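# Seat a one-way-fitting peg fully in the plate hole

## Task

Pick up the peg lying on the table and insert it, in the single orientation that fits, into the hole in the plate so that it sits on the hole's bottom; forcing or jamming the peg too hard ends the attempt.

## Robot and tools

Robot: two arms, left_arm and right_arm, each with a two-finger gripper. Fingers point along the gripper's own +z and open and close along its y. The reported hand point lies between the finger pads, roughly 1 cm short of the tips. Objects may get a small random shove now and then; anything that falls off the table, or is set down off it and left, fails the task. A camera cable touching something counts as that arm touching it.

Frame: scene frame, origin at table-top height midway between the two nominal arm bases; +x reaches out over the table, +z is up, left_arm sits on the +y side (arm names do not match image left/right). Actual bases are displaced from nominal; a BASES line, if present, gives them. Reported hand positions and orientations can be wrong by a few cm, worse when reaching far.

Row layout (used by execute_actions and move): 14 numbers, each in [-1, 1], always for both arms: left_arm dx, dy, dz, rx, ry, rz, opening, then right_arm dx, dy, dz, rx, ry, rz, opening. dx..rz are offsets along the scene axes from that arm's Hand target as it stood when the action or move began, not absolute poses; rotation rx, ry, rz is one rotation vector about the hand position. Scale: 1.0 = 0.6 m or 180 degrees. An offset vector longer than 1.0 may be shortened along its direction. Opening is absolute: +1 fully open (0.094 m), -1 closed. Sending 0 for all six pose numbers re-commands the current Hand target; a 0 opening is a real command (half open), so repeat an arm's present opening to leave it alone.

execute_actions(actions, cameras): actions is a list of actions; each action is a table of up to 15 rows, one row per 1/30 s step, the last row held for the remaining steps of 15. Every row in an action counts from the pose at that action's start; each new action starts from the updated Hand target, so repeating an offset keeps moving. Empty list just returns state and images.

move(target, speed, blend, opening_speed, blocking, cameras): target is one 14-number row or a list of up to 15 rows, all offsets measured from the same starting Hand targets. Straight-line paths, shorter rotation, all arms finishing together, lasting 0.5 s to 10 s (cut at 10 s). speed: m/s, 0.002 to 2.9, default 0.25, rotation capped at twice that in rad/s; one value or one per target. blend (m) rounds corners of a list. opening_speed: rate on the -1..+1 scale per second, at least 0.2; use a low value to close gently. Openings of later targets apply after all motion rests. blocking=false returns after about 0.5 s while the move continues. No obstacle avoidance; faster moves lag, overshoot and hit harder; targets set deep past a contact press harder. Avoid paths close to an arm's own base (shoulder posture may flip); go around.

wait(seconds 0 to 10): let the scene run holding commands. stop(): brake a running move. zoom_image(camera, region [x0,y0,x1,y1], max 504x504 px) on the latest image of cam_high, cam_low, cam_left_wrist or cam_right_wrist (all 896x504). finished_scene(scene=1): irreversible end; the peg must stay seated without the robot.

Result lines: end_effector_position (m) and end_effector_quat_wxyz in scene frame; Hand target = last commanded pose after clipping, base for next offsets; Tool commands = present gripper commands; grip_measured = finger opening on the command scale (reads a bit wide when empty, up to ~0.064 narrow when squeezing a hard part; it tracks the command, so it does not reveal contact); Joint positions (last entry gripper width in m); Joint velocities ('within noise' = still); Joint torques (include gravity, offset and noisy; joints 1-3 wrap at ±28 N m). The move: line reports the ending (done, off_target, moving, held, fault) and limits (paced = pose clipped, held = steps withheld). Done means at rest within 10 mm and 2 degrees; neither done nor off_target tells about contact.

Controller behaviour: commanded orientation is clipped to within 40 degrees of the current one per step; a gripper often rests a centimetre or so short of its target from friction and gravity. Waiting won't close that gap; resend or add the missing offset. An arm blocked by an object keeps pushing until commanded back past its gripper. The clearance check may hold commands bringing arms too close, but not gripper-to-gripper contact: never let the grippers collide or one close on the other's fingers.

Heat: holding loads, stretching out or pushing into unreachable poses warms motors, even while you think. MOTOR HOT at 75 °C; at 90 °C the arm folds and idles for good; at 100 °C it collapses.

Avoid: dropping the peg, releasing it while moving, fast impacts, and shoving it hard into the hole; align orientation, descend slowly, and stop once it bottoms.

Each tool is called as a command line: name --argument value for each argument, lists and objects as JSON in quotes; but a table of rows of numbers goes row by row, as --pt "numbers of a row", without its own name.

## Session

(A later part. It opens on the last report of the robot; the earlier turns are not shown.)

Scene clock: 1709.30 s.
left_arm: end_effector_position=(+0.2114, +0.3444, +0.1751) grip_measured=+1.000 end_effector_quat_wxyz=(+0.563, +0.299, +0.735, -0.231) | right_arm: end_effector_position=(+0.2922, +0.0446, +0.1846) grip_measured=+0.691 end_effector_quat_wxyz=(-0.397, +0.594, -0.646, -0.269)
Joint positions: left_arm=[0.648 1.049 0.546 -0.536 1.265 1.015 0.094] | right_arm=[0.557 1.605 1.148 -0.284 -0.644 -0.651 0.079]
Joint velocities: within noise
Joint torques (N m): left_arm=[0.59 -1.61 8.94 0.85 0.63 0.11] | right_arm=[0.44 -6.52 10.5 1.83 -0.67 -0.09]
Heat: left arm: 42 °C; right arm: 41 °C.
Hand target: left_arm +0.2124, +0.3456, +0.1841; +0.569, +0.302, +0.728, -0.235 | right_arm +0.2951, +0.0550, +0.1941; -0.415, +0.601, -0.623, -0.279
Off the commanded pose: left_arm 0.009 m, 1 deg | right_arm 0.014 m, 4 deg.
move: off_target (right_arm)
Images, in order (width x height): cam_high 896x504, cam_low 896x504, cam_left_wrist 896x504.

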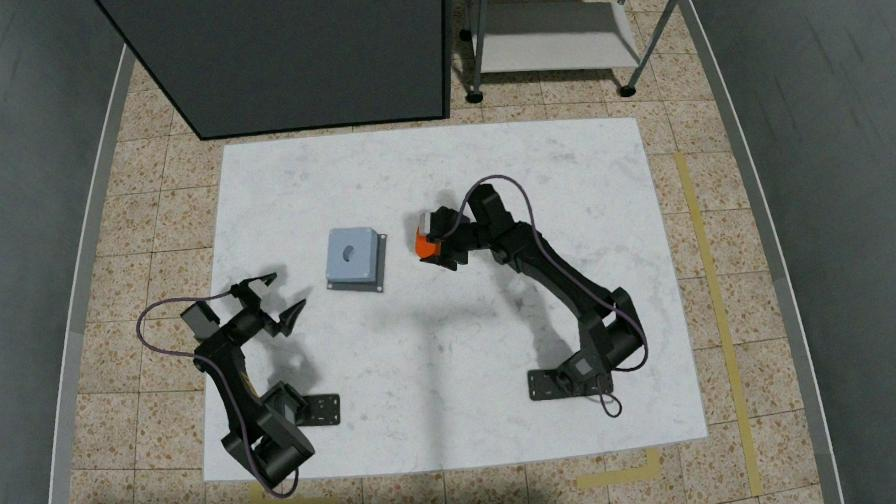

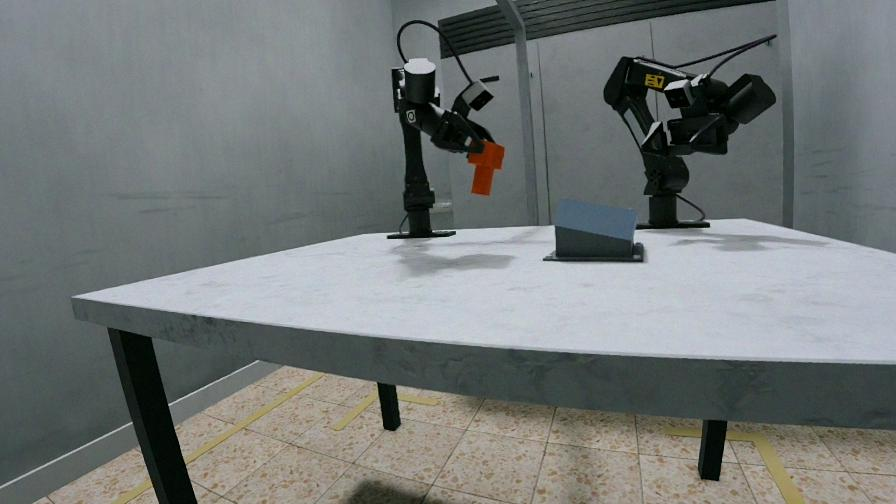

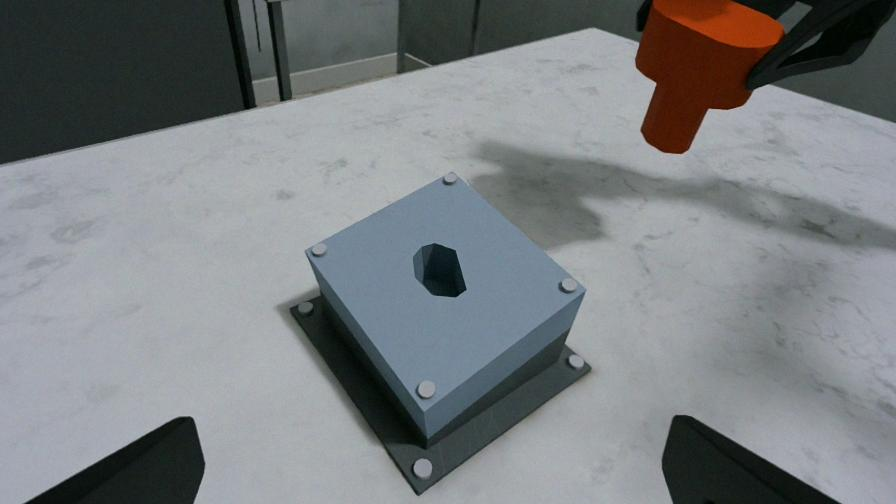

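move --target '[0, 0, 0, 0, 0, 0, 1.0, 0.0415, 0.3717, 0.0157, 0.0032, 0.0097, 0.0212, 0.42]' --speed 0.15

zoom_image --camera "cam_left_wrist" --region '[270, 20, 620, 420]'

Scene clock: 1722.83 s.
left_arm: end_effector_position=(+0.2110, +0.3441, +0.1748) grip_measured=+1.000 end_effector_quat_wxyz=(+0.563, +0.299, +0.735, -0.231) | right_arm: end_effector_position=(+0.3151, +0.2708, +0.2027) grip_measured=+0.691 end_effector_quat_wxyz=(-0.392, +0.618, -0.612, -0.300)
Joint positions: left_arm=[0.648 1.049 0.546 -0.541 1.265 1.02 0.094] | right_arm=[0.899 2.292 2.122 -0.444 -0.472 -0.447 0.079]
Joint velocities: within noise
Joint torques (N m): left_arm=[0.64 -1.48 9.02 0.88 0.63 0.11] | right_arm=[-0.08 -11.74 12.49 1.76 -0.25 0.08]
Heat: left arm: 40 °C; right arm: 42 °C.
Hand target: left_arm +0.2124, +0.3456, +0.1841; +0.569, +0.302, +0.728, -0.236 | right_arm +0.3201, +0.2779, +0.2035; -0.399, +0.615, -0.607, -0.305
Off the commanded pose: left_arm 0.009 m, 1 deg | right_arm 0.009 m, 1 deg.
move: done

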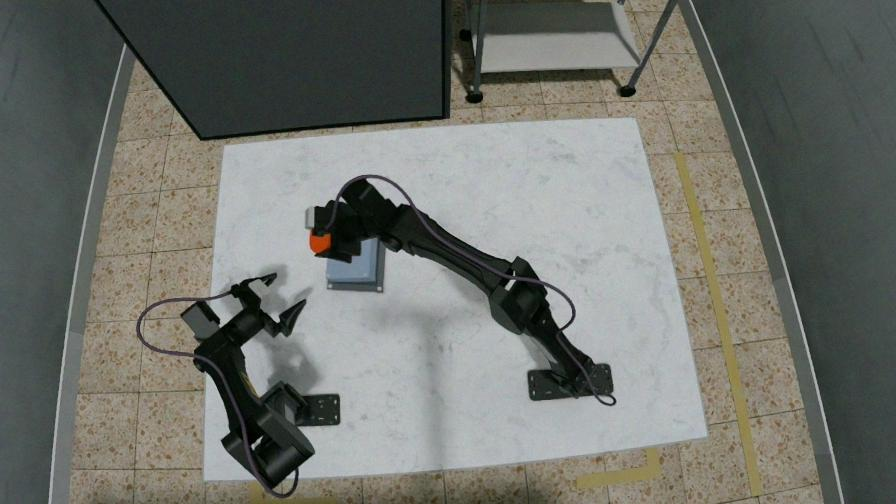

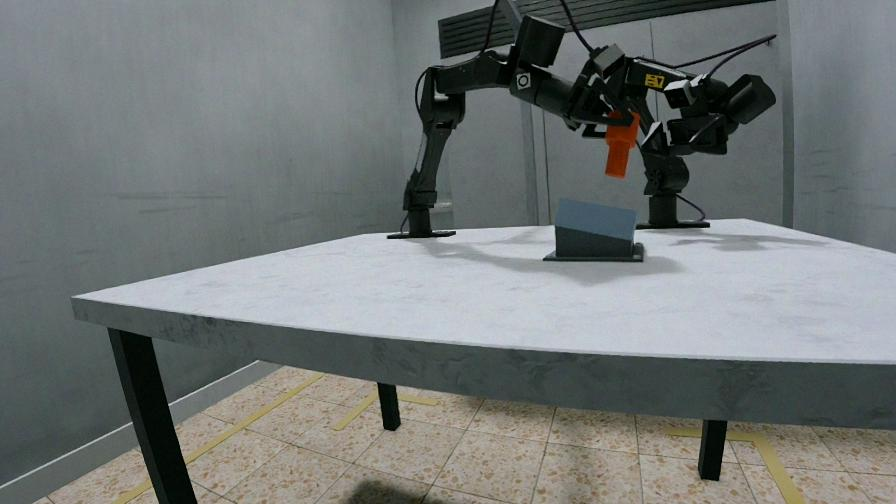

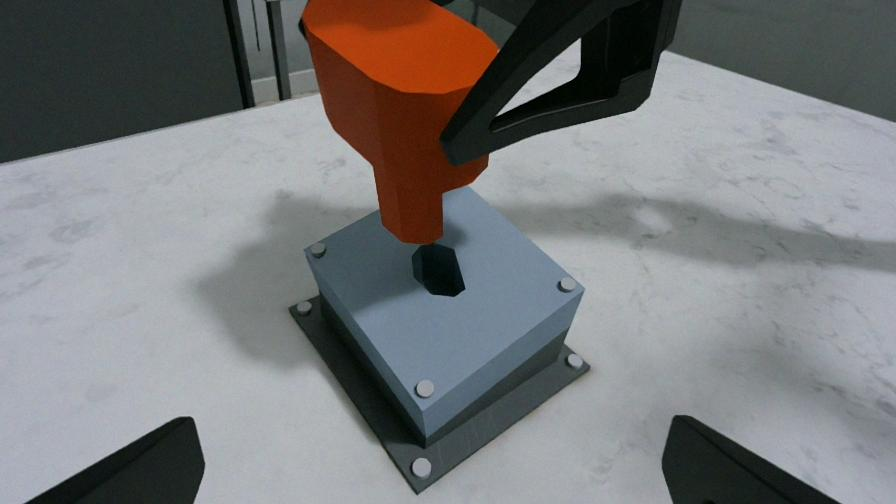

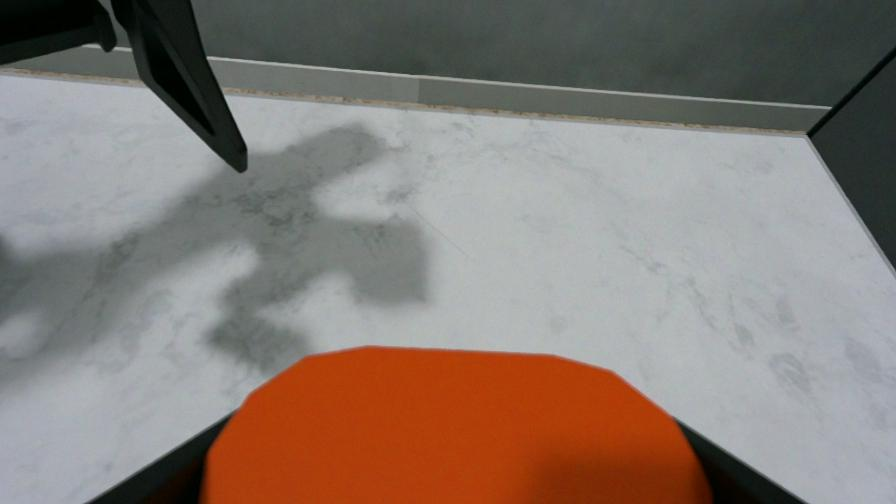

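Scaled by 1.260 from the camera's 896x504 image, which has a finer 1280x720 frame.

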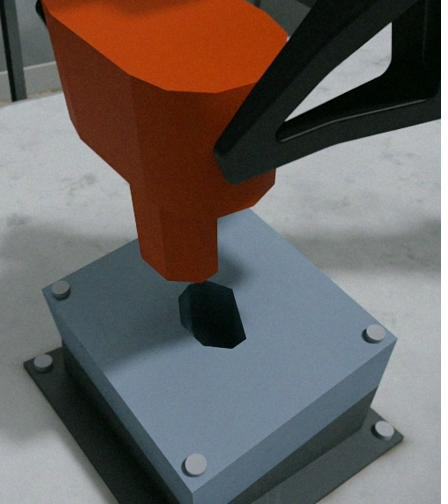

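zoom_image --camera "cam_low" --region '[530, 100, 670, 270]'

zoom_image --camera "cam_left_wrist" --region '[340, 140, 520, 310]'

Scaled by 2.965 from the camera's 896x504 image, which has a finer 1280x720 frame.

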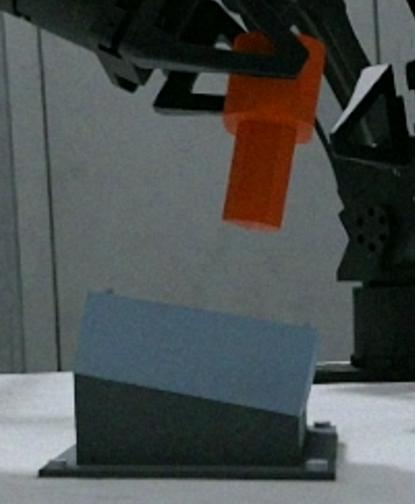

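Scaled by 2.800 from the camera's 896x504 image, which has a finer 1280x720 frame.

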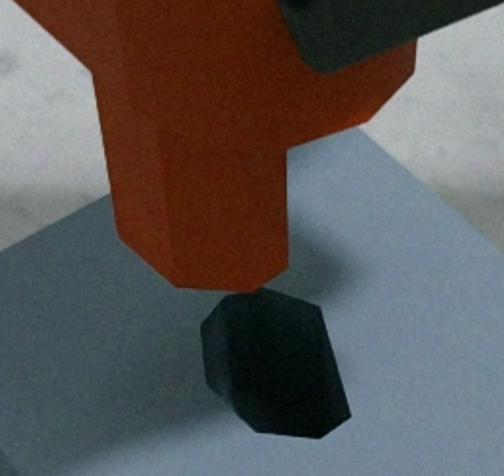

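move --target '[0, 0, 0, 0, 0, 0, 1.0, 0.0065, -0.0443, -0.0323, 0, 0, 0, 0.42]' --speed 0.08 --cameras '["cam_left_wrist", "cam_low", "cam_right_wrist"]'

zoom_image --camera "cam_low" --region '[530, 120, 660, 270]'

zoom_image --camera "cam_left_wrist" --region '[300, 140, 600, 420]'

Scene clock: 1791.43 s.
left_arm: end_effector_position=(+0.2110, +0.3441, +0.1748) grip_measured=+1.000 end_effector_quat_wxyz=(+0.563, +0.299, +0.735, -0.231) | right_arm: end_effector_position=(+0.3200, +0.2555, +0.1562) grip_measured=+0.691 end_effector_quat_wxyz=(-0.371, +0.618, -0.623, -0.304)
Joint positions: left_arm=[0.648 1.049 0.546 -0.541 1.265 1.02 0.094] | right_arm=[0.869 2.284 1.953 -0.333 -0.504 -0.455 0.079]
Joint velocities: within noise
Joint torques (N m): left_arm=[0.61 -1.48 9.05 0.88 0.63 0.11] | right_arm=[-0.91 -18.45 7.9 1.76 -0.29 -0.11]
Heat: left arm: 43 °C; right arm: 51 °C.
Hand target: left_arm +0.2124, +0.3457, +0.1841; +0.569, +0.302, +0.728, -0.235 | right_arm +0.3239, +0.2514, +0.1842; -0.399, +0.615, -0.607, -0.305
Off the commanded pose: left_arm 0.009 m, 1 deg | right_arm 0.029 m, 4 deg.
move: off_target (right_arm)
Images, in order (width x height): cam_low 896x504, cam_left_wrist 896x504, cam_right_wrist 896x504.

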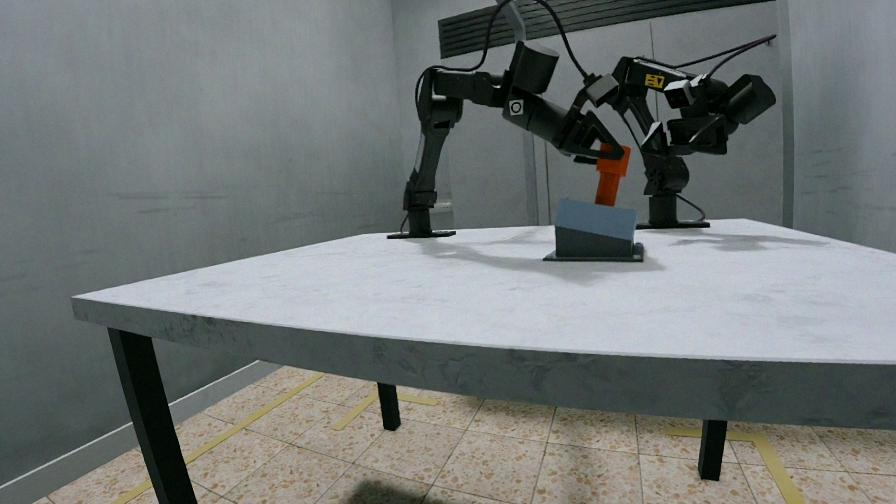

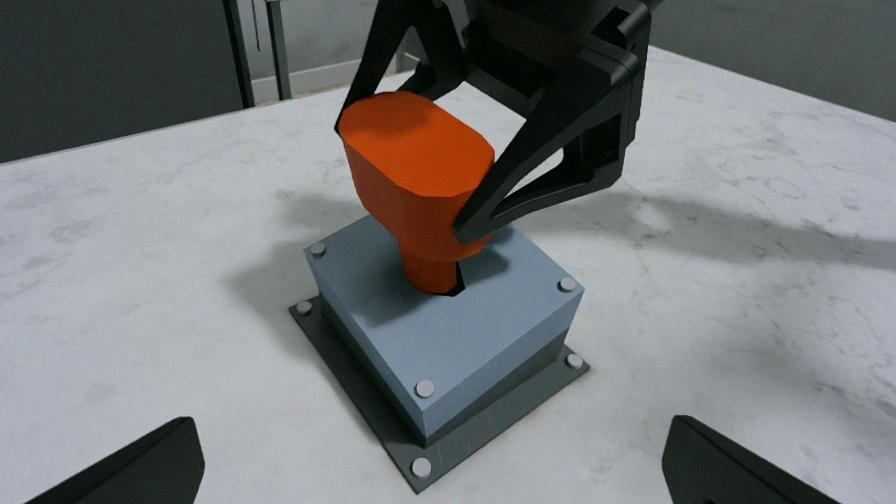

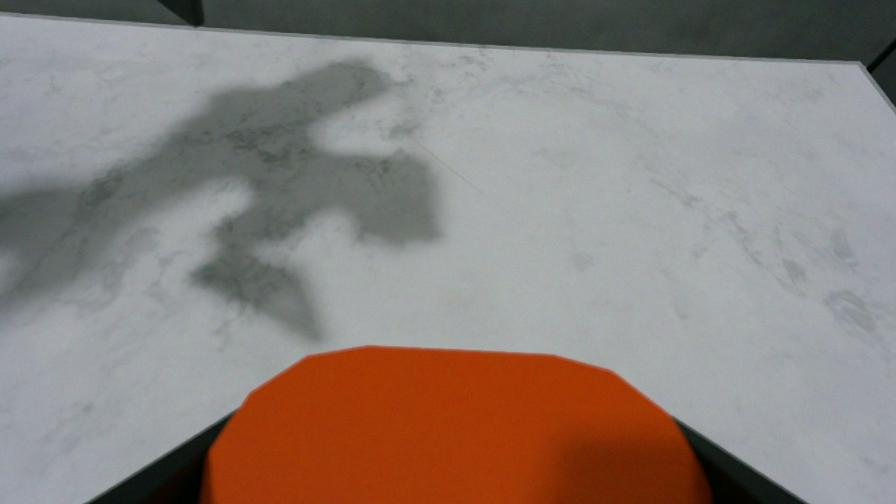

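Scaled by 3.360 from the camera's 896x504 image, which has a finer 1280x720 frame.

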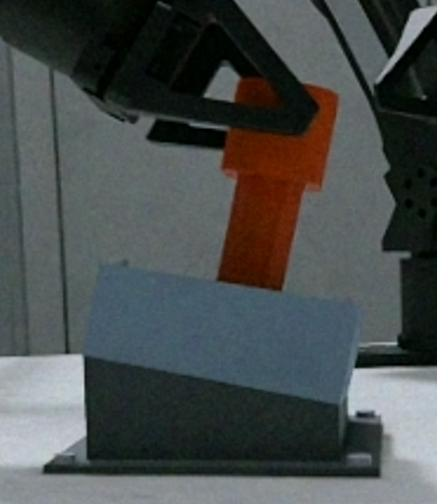

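Scaled by 1.680 from the camera's 896x504 image, which has a finer 1280x720 frame.

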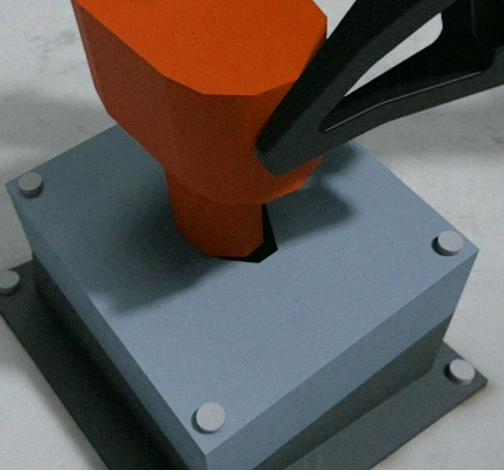

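wait --seconds 0.3 --cameras '["cam_left_wrist"]'

Scene clock: 1807.70 s.
left_arm: end_effector_position=(+0.2110, +0.3440, +0.1748) grip_measured=+1.000 end_effector_quat_wxyz=(+0.563, +0.299, +0.735, -0.231) | right_arm: end_effector_position=(+0.3200, +0.2556, +0.1563) grip_measured=+0.691 end_effector_quat_wxyz=(-0.371, +0.618, -0.623, -0.304)
Joint positions: left_arm=[0.648 1.049 0.546 -0.542 1.265 1.02 0.094] | right_arm=[0.869 2.284 1.953 -0.333 -0.504 -0.455 0.079]
Joint velocities: within noise
Joint torques (N m): left_arm=[0.64 -1.48 9.03 0.87 0.64 0.11] | right_arm=[-0.9 -18.45 7.88 1.76 -0.28 -0.11]
Heat: left arm: 43 °C; right arm: 53 °C.
Hand target: left_arm +0.2124, +0.3456, +0.1841; +0.569, +0.302, +0.728, -0.235 | right_arm +0.3239, +0.2514, +0.1842; -0.399, +0.615, -0.607, -0.305
Tool commands: left_gripper/opening=+1.0 right_gripper/opening=+0.42
Off the commanded pose: left_arm 0.009 m, 1 deg | right_arm 0.028 m, 4 deg.
wait: 0.30 s; at rest from the start
Images, in order (width x height): cam_left_wrist 896x504.

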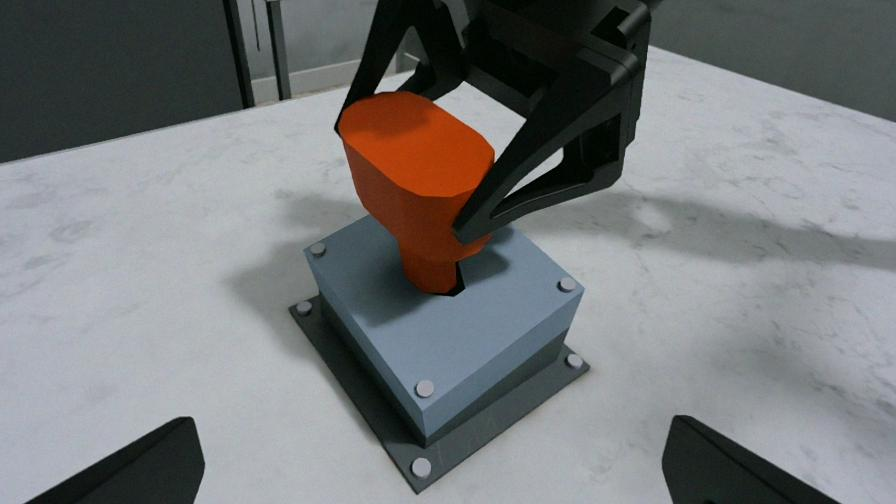

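move --target '[0, 0, 0, 0, 0, 0, 1.0, 0, 0, 0, 0, 0, 0, 0.42]' --speed 0.08 --cameras '["cam_left_wrist", "cam_low"]'

zoom_image --camera "cam_left_wrist" --region '[340, 180, 540, 380]'

Scene clock: 1845.70 s.
left_arm: end_effector_position=(+0.2110, +0.3440, +0.1748) grip_measured=+1.000 end_effector_quat_wxyz=(+0.563, +0.299, +0.735, -0.231) | right_arm: end_effector_position=(+0.3200, +0.2556, +0.1563) grip_measured=+0.691 end_effector_quat_wxyz=(-0.371, +0.618, -0.623, -0.304)
Joint positions: left_arm=[0.648 1.049 0.546 -0.542 1.265 1.02 0.094] | right_arm=[0.869 2.284 1.953 -0.333 -0.504 -0.455 0.079]
Joint velocities: within noise
Joint torques (N m): left_arm=[0.62 -1.47 9.03 0.88 0.64 0.11] | right_arm=[-0.91 -18.44 7.88 1.75 -0.29 -0.11]
Heat: left arm: 43 °C; right arm: 55 °C.
Hand target: left_arm +0.2124, +0.3456, +0.1841; +0.569, +0.302, +0.728, -0.235 | right_arm +0.3239, +0.2514, +0.1842; -0.399, +0.615, -0.607, -0.305
Off the commanded pose: left_arm 0.009 m, 1 deg | right_arm 0.029 m, 4 deg.
move: off_target (right_arm)
Images, in order (width x height): cam_low 896x504, cam_left_wrist 896x504.

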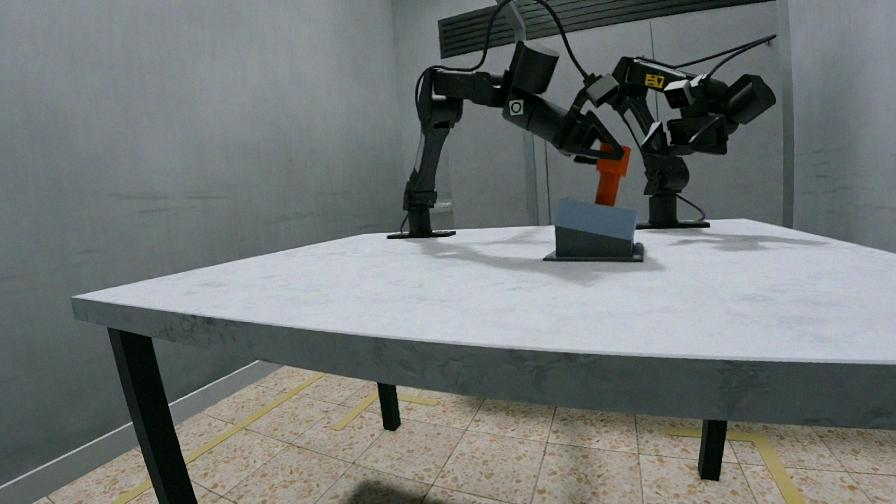

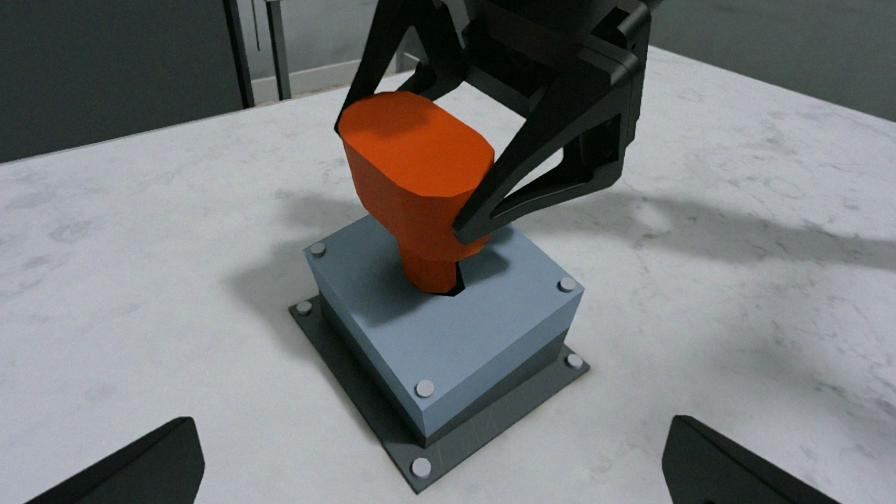

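Scaled by 2.520 from the camera's 896x504 image, which has a finer 1280x720 frame.

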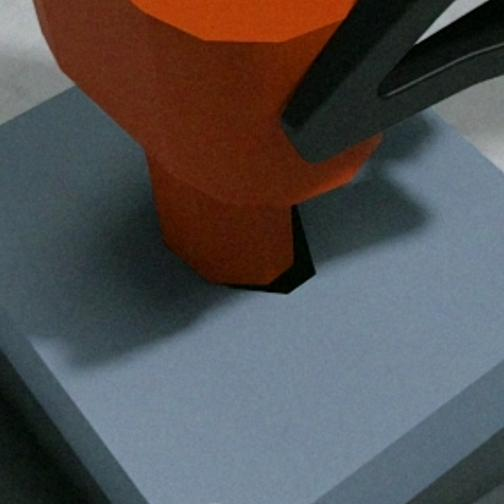

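move --target '[0, 0, 0, 0, 0, 0, 1.0, -0.009, -0.004, 0.035, 0, 0, 0, 0.42]' --speed 0.08 --cameras '["cam_left_wrist", "cam_low"]'

zoom_image --camera "cam_left_wrist" --region '[290, 160, 450, 320]'

zoom_image --camera "cam_left_wrist" --region '[410, 160, 610, 420]'

Scene clock: 2101.90 s.
left_arm: end_effector_position=(+0.2110, +0.3440, +0.1748) grip_measured=+1.000 end_effector_quat_wxyz=(+0.563, +0.299, +0.735, -0.231) | right_arm: end_effector_position=(+0.3169, +0.2513, +0.1573) grip_measured=+0.691 end_effector_quat_wxyz=(-0.362, +0.618, -0.629, -0.302)
Joint positions: left_arm=[0.648 1.049 0.546 -0.542 1.265 1.02 0.094] | right_arm=[0.869 2.271 1.953 -0.368 -0.501 -0.455 0.079]
Joint velocities: within noise
Joint torques (N m): left_arm=[0.62 -1.46 9.03 0.87 0.63 0.1] | right_arm=[-0.47 -20.05 10.73 1.47 -0.27 -0.06]
Heat: left arm: 45 °C; right arm: 80 °C. Fold the right arm in close to its base, or ease its load, before you think long.
Hand target: left_arm +0.2124, +0.3456, +0.1841; +0.569, +0.302, +0.728, -0.235 | right_arm +0.3185, +0.2490, +0.2052; -0.399, +0.615, -0.607, -0.305
Off the commanded pose: left_arm 0.009 m, 1 deg | right_arm 0.048 m, 5 deg.
MOTOR HOT: joint 2 (shoulder) of the right arm reports 80 °C; the controller's stop level is 90 °C. To cool a motor, set the load down, stop pushing, or move to a pose that needs little force.
move: off_target (right_arm)
Images, in order (width x height): cam_low 896x504, cam_left_wrist 896x504.

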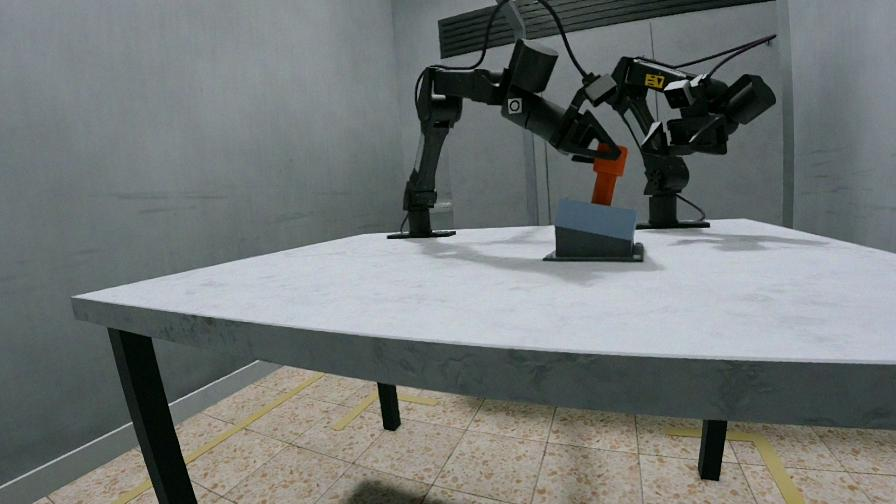

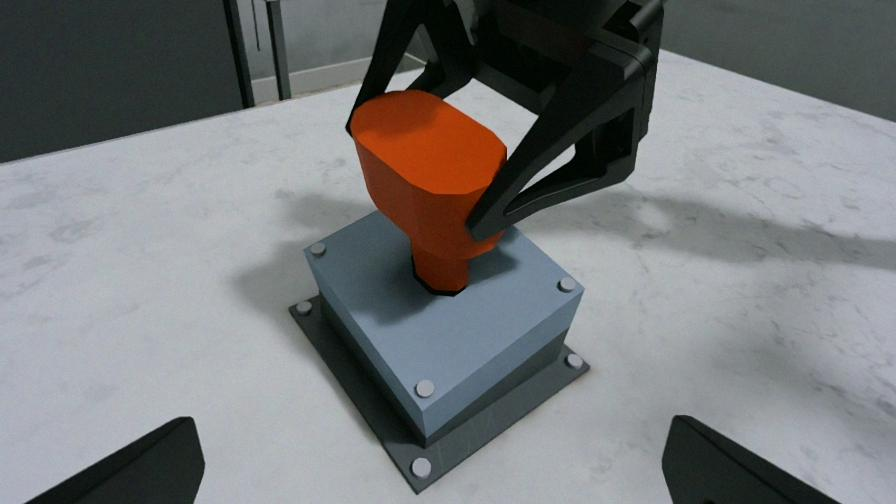

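Scaled by 3.150 from the camera's 896x504 image, which has a finer 1280x720 frame.

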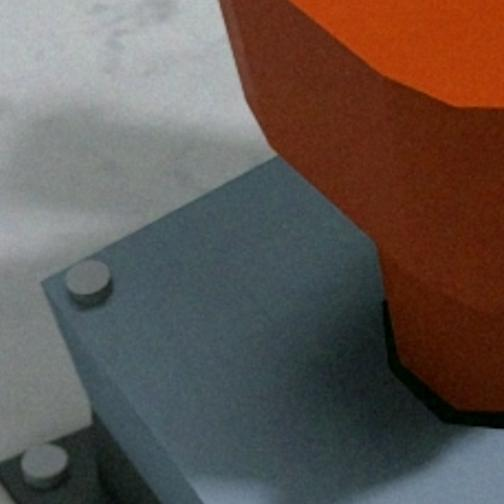

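Scaled by 1.938 from the camera's 896x504 image, which has a finer 1280x720 frame.

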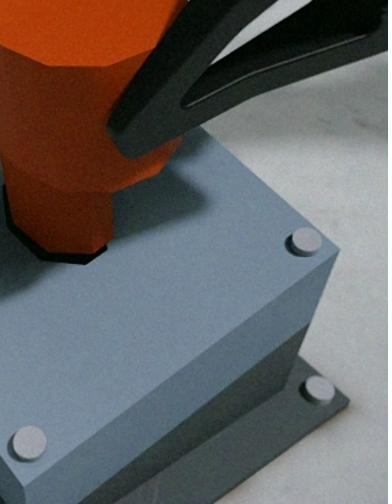

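move --pt "0 0 0 0 0 0 1.0 -0.005 -0.03 0.09 0 0 0 0.42" --pt "0 0 0 0 0 0 1.0 -0.05 -0.33 0.05 0 0 0 0.42" --speed 0.12 --cameras '["cam_left_wrist", "cam_low"]'

Scene clock: 2154.10 s.
left_arm: end_effector_position=(+0.2110, +0.3440, +0.1748) grip_measured=+1.000 end_effector_quat_wxyz=(+0.563, +0.299, +0.735, -0.231) | right_arm: end_effector_position=(+0.2195, -0.2703, +0.1154) grip_measured=+0.721 end_effector_quat_wxyz=(+0.609, -0.001, +0.793, +0.000)
Joint positions: left_arm=[0.648 1.049 0.546 -0.542 1.265 1.02 0.094] | right_arm=[0.013 0.005 0.004 -0.26 0 -0.002 0.081]
Joint velocities: within noise
Joint torques (N m): left_arm=[0.58 -1.72 8.77 0.94 0.62 0.03] | right_arm=[0.02 -0.31 0.44 -0.4 0.01 0]
Heat: left arm: 46 °C; right arm: 67 °C.
Hand target: left_arm +0.2125, +0.3456, +0.1839; +0.570, +0.301, +0.728, -0.235 | right_arm +0.2195, -0.2703, +0.1154; +0.609, -0.001, +0.793, +0.000 (not the last commanded pose)
Tool commands: left_gripper/opening=+1.0 right_gripper/opening=+0.72122
Off the commanded pose: left_arm 0.010 m, 1 deg.
OVER-TEMPERATURE FAULT: ARM FOLDED TO REST. Before this call, joint 2 (shoulder) of the right arm reached 90 °C. The right arm's motors are now idle, so it may still sink, and the gripper idles too, so what it holds may stay or slip. The right arm ran none of this call's commands. The stop is over, but the right arm and its gripper will run no more commands in this scene. This fault puts only its own arm into a fault stop.
move: fault (right_arm); path passed 0 of 2 targets
Images, in order (width x height): cam_low 896x504, cam_left_wrist 896x504.

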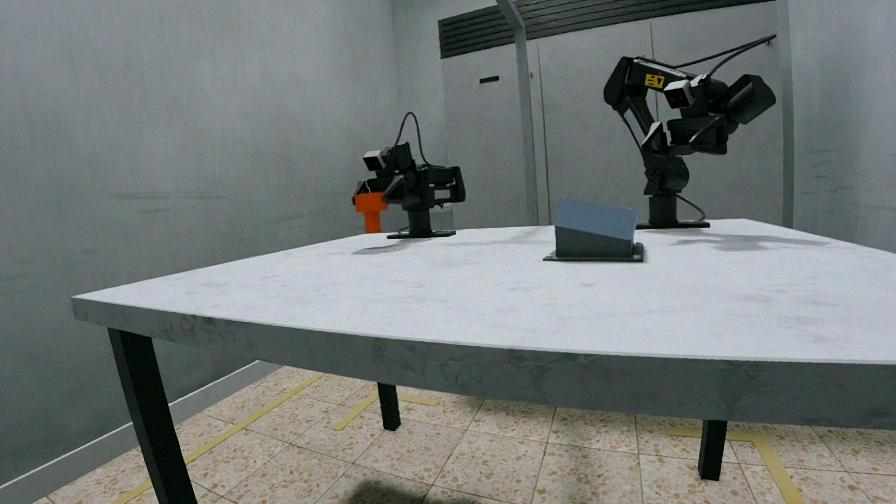

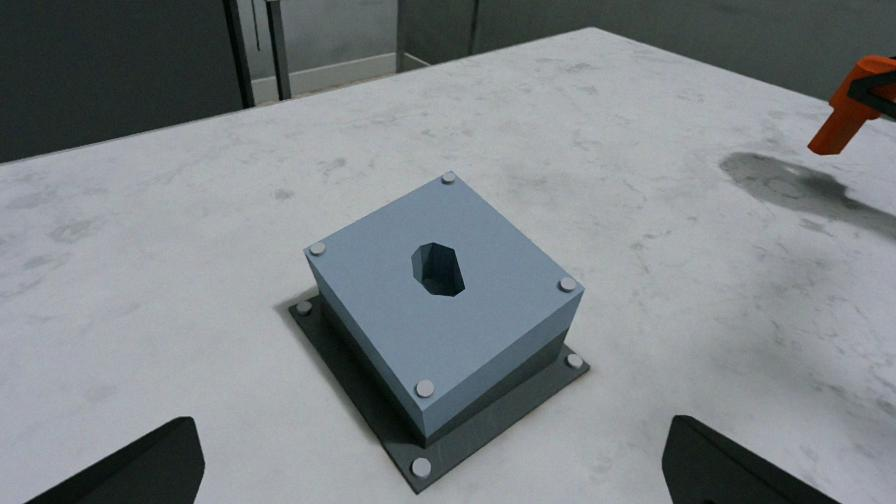

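zoom_image --camera "cam_low" --region '[330, 100, 500, 270]'

zoom_image --camera "cam_left_wrist" --region '[700, 20, 896, 240]'

wait --seconds 0.1 --cameras '["cam_high", "cam_right_wrist"]'

Scaled by 2.965 from the camera's 896x504 image, which has a finer 1280x720 frame.

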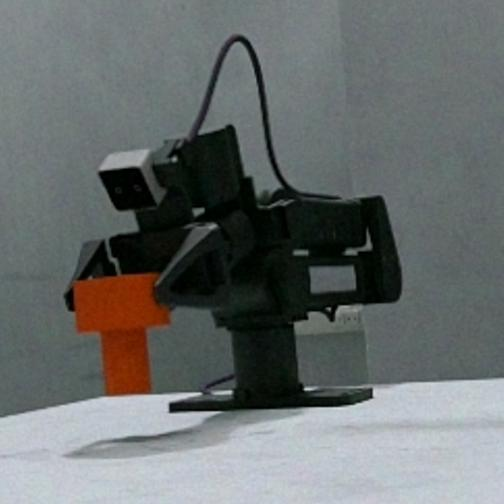

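Scaled by 2.291 from the camera's 896x504 image, which has a finer 1280x720 frame.

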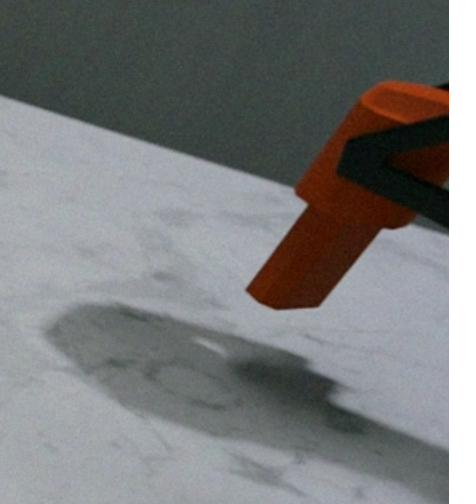

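Scene clock: 2263.03 s.
left_arm: end_effector_position=(+0.2110, +0.3440, +0.1748) grip_measured=+1.000 end_effector_quat_wxyz=(+0.563, +0.299, +0.735, -0.231) | right_arm: end_effector_position=(+0.2195, -0.2703, +0.1154) grip_measured=+0.721 end_effector_quat_wxyz=(+0.609, -0.001, +0.793, +0.000)
Joint positions: left_arm=[0.648 1.049 0.546 -0.542 1.265 1.02 0.094] | right_arm=[0.013 0.005 0.004 -0.26 0 -0.002 0.081]
Joint velocities: within noise
Joint torques (N m): left_arm=[0.59 -1.72 8.77 0.94 0.62 0.03] | right_arm=[0.02 -0.32 0.46 -0.4 0.01 0]
Heat: left arm: 46 °C; right arm: 58 °C.
Hand target: left_arm +0.2125, +0.3456, +0.1839; +0.570, +0.301, +0.728, -0.235 | right_arm +0.2195, -0.2703, +0.1154; +0.609, -0.001, +0.793, +0.000 (not the last commanded pose)
Tool commands: left_gripper/opening=+1.0 right_gripper/opening=+0.721223
Off the commanded pose: left_arm 0.010 m, 1 deg.
OVER-TEMPERATURE FAULT: ARM FOLDED TO REST. As an earlier result told, the right arm's stop is over, but it will run no more commands in this scene.
wait: 0.10 s; at rest from the start
Images, in order (width x height): cam_high 896x504, cam_right_wrist 896x504.

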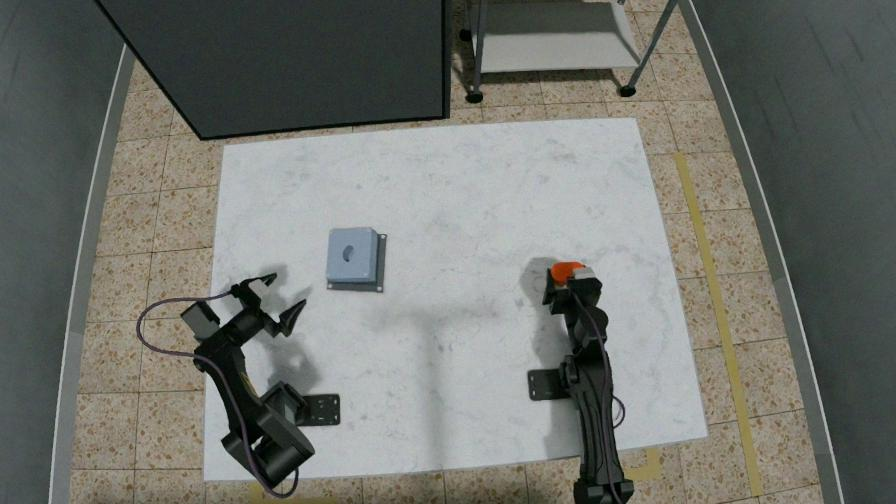

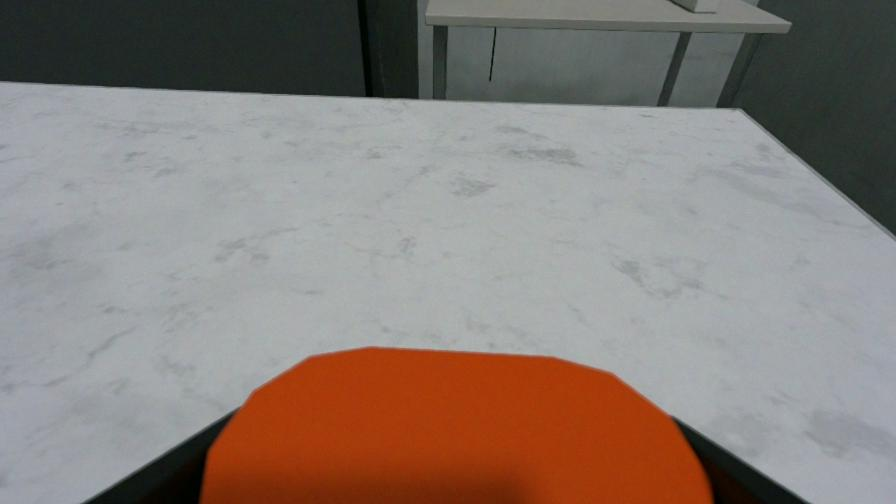

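zoom_image --camera "cam_high" --region '[500, 220, 660, 400]'

zoom_image --camera "cam_high" --region '[160, 240, 340, 400]'

Scaled by 2.800 from the camera's 896x504 image, which has a finer 1280x720 frame.

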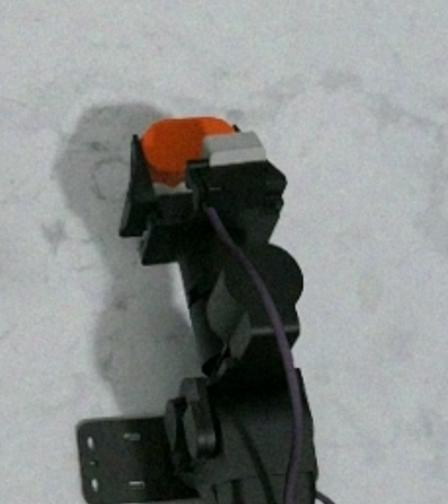

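Scaled by 2.800 from the camera's 896x504 image, which has a finer 1280x720 frame.

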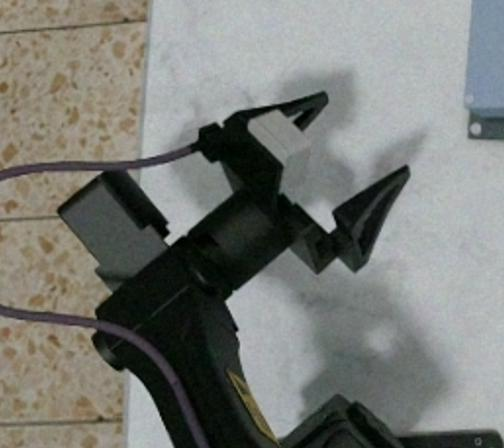

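move --target '[0.069, -0.0677, -0.0258, 0, 0, 0, 1.0, 0, 0, 0, 0, 0, 0, 0.72]' --speed 0.15 --cameras '["cam_left_wrist"]'

Scene clock: 2868.00 s.
left_arm: end_effector_position=(+0.2579, +0.3101, +0.1746) grip_measured=+1.000 end_effector_quat_wxyz=(+0.576, +0.300, +0.727, -0.225) | right_arm: end_effector_position=(+0.2195, -0.2703, +0.1154) grip_measured=+0.721 end_effector_quat_wxyz=(+0.609, -0.001, +0.793, +0.000)
Joint positions: left_arm=[0.357 1.088 0.432 0.157 1.055 0.462 0.094] | right_arm=[0.013 0.005 0.004 -0.26 0 -0.002 0.081]
Joint velocities: within noise
Joint torques (N m): left_arm=[-0.85 -2.82 5.59 1.63 0.26 -0.06] | right_arm=[0.02 -0.31 0.46 -0.4 0.02 0.01]
Heat: left arm: 47 °C; right arm: 35 °C.
Hand target: left_arm +0.2539, +0.3050, +0.1684; +0.569, +0.301, +0.728, -0.235 | right_arm +0.2195, -0.2703, +0.1154; +0.609, -0.001, +0.793, +0.000
Tool commands: left_gripper/opening=+1.0 right_gripper/opening=+0.721225
Off the commanded pose: left_arm 0.009 m, 1 deg.
OVER-TEMPERATURE FAULT: ARM FOLDED TO REST. As an earlier result told, the right arm's stop is over, but it will run no more commands in this scene. The right arm ran none of this call's commands.
move: fault (right_arm)
Images, in order (width x height): cam_left_wrist 896x504.

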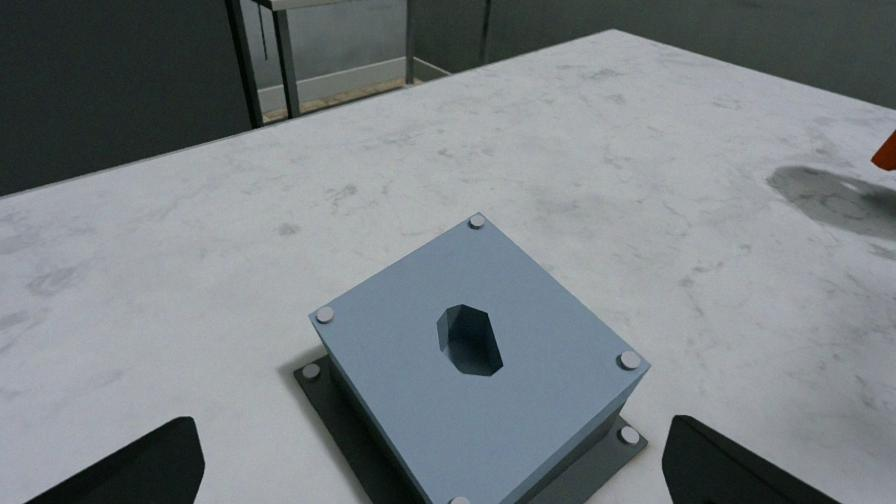

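move --pt "-0.1065 -0.3083 0.0527 -0.05 -0.02 -0.16 1.0 0 0 0 0 0 0 0.72" --pt "-0.0407 -0.7317 -0.0973 -0.0737 -0.0305 -0.2492 1.0 0 0 0 0 0 0 0.72" --speed 0.2 --blend '[0.05, 0]' --cameras '["cam_left_wrist", "cam_high", "cam_low"]'

Scene clock: 2965.60 s.
left_arm: end_effector_position=(+0.2277, -0.1290, +0.1200) grip_measured=+1.000 end_effector_quat_wxyz=(+0.507, +0.499, +0.495, -0.499) | right_arm: end_effector_position=(+0.2195, -0.2703, +0.1154) grip_measured=+0.721 end_effector_quat_wxyz=(+0.609, -0.001, +0.793, +0.000)
Joint positions: left_arm=[-0.849 2.289 1.129 1.177 0.707 0.002 0.094] | right_arm=[0.013 0.005 0.004 -0.26 0 -0.002 0.081]
Joint velocities: within noise
Joint torques (N m): left_arm=[-0.28 -11.11 7.39 1.73 -0.02 -0.04] | right_arm=[0.02 -0.32 0.46 -0.4 0.02 0]
Heat: left arm: 42 °C; right arm: 34 °C.
Hand target: left_arm +0.2294, -0.1341, +0.1101; +0.500, +0.500, +0.500, -0.500 | right_arm +0.2195, -0.2703, +0.1154; +0.609, -0.001, +0.793, +0.000
Tool commands: left_gripper/opening=+1.0 right_gripper/opening=+0.721227
Off the commanded pose: left_arm 0.011 m, 1 deg.
OVER-TEMPERATURE FAULT: ARM FOLDED TO REST. As an earlier result told, the right arm's stop is over, but it will run no more commands in this scene. The right arm ran none of this call's commands.
move: fault (right_arm), off_target (left_arm)
Images, in order (width x height): cam_high 896x504, cam_low 896x504, cam_left_wrist 896x504.

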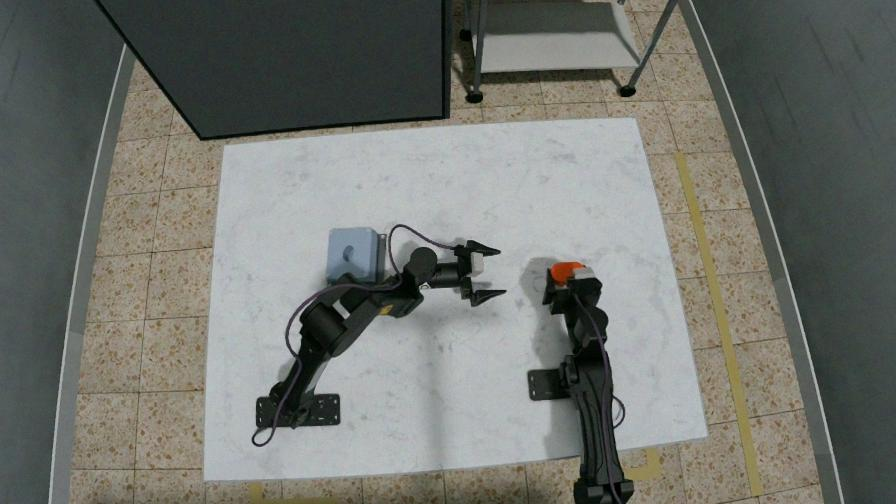

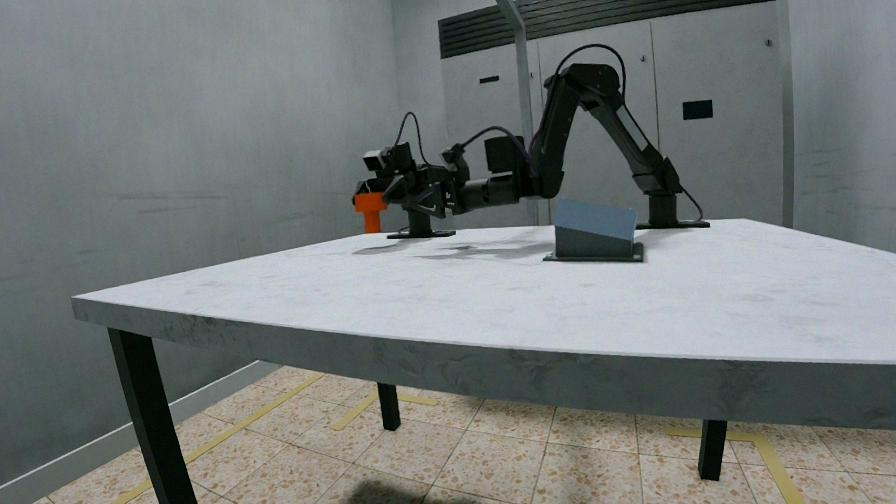

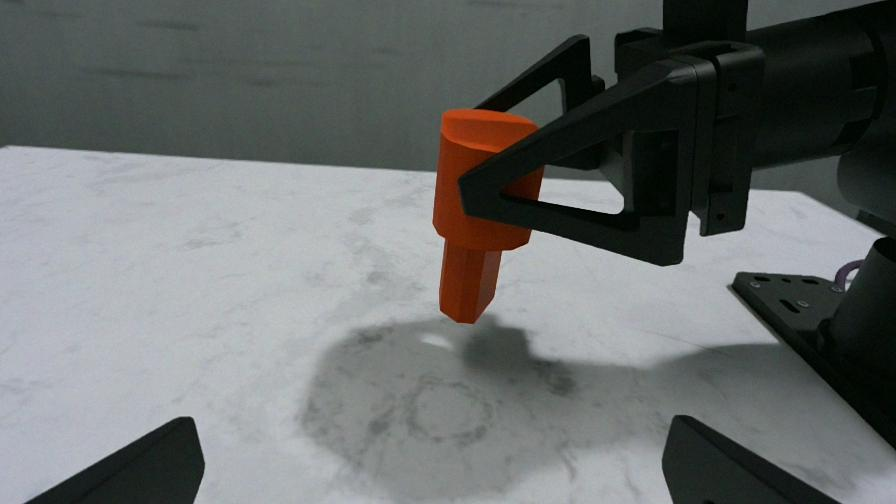

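zoom_image --camera "cam_low" --region '[340, 120, 500, 270]'

zoom_image --camera "cam_left_wrist" --region '[400, 80, 780, 360]'

Scaled by 3.150 from the camera's 896x504 image, which has a finer 1280x720 frame.

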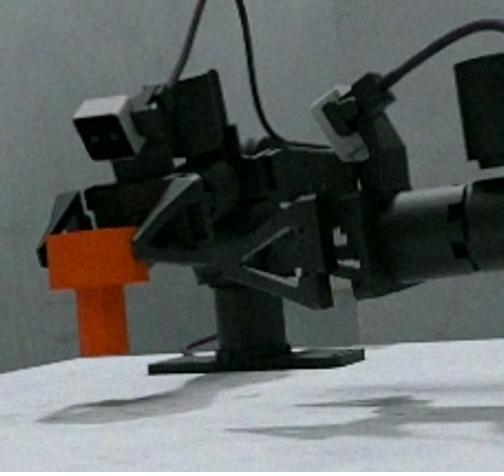

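Scaled by 1.326 from the camera's 896x504 image, which has a finer 1280x720 frame.

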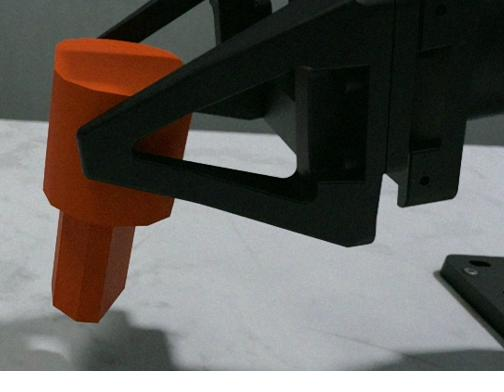

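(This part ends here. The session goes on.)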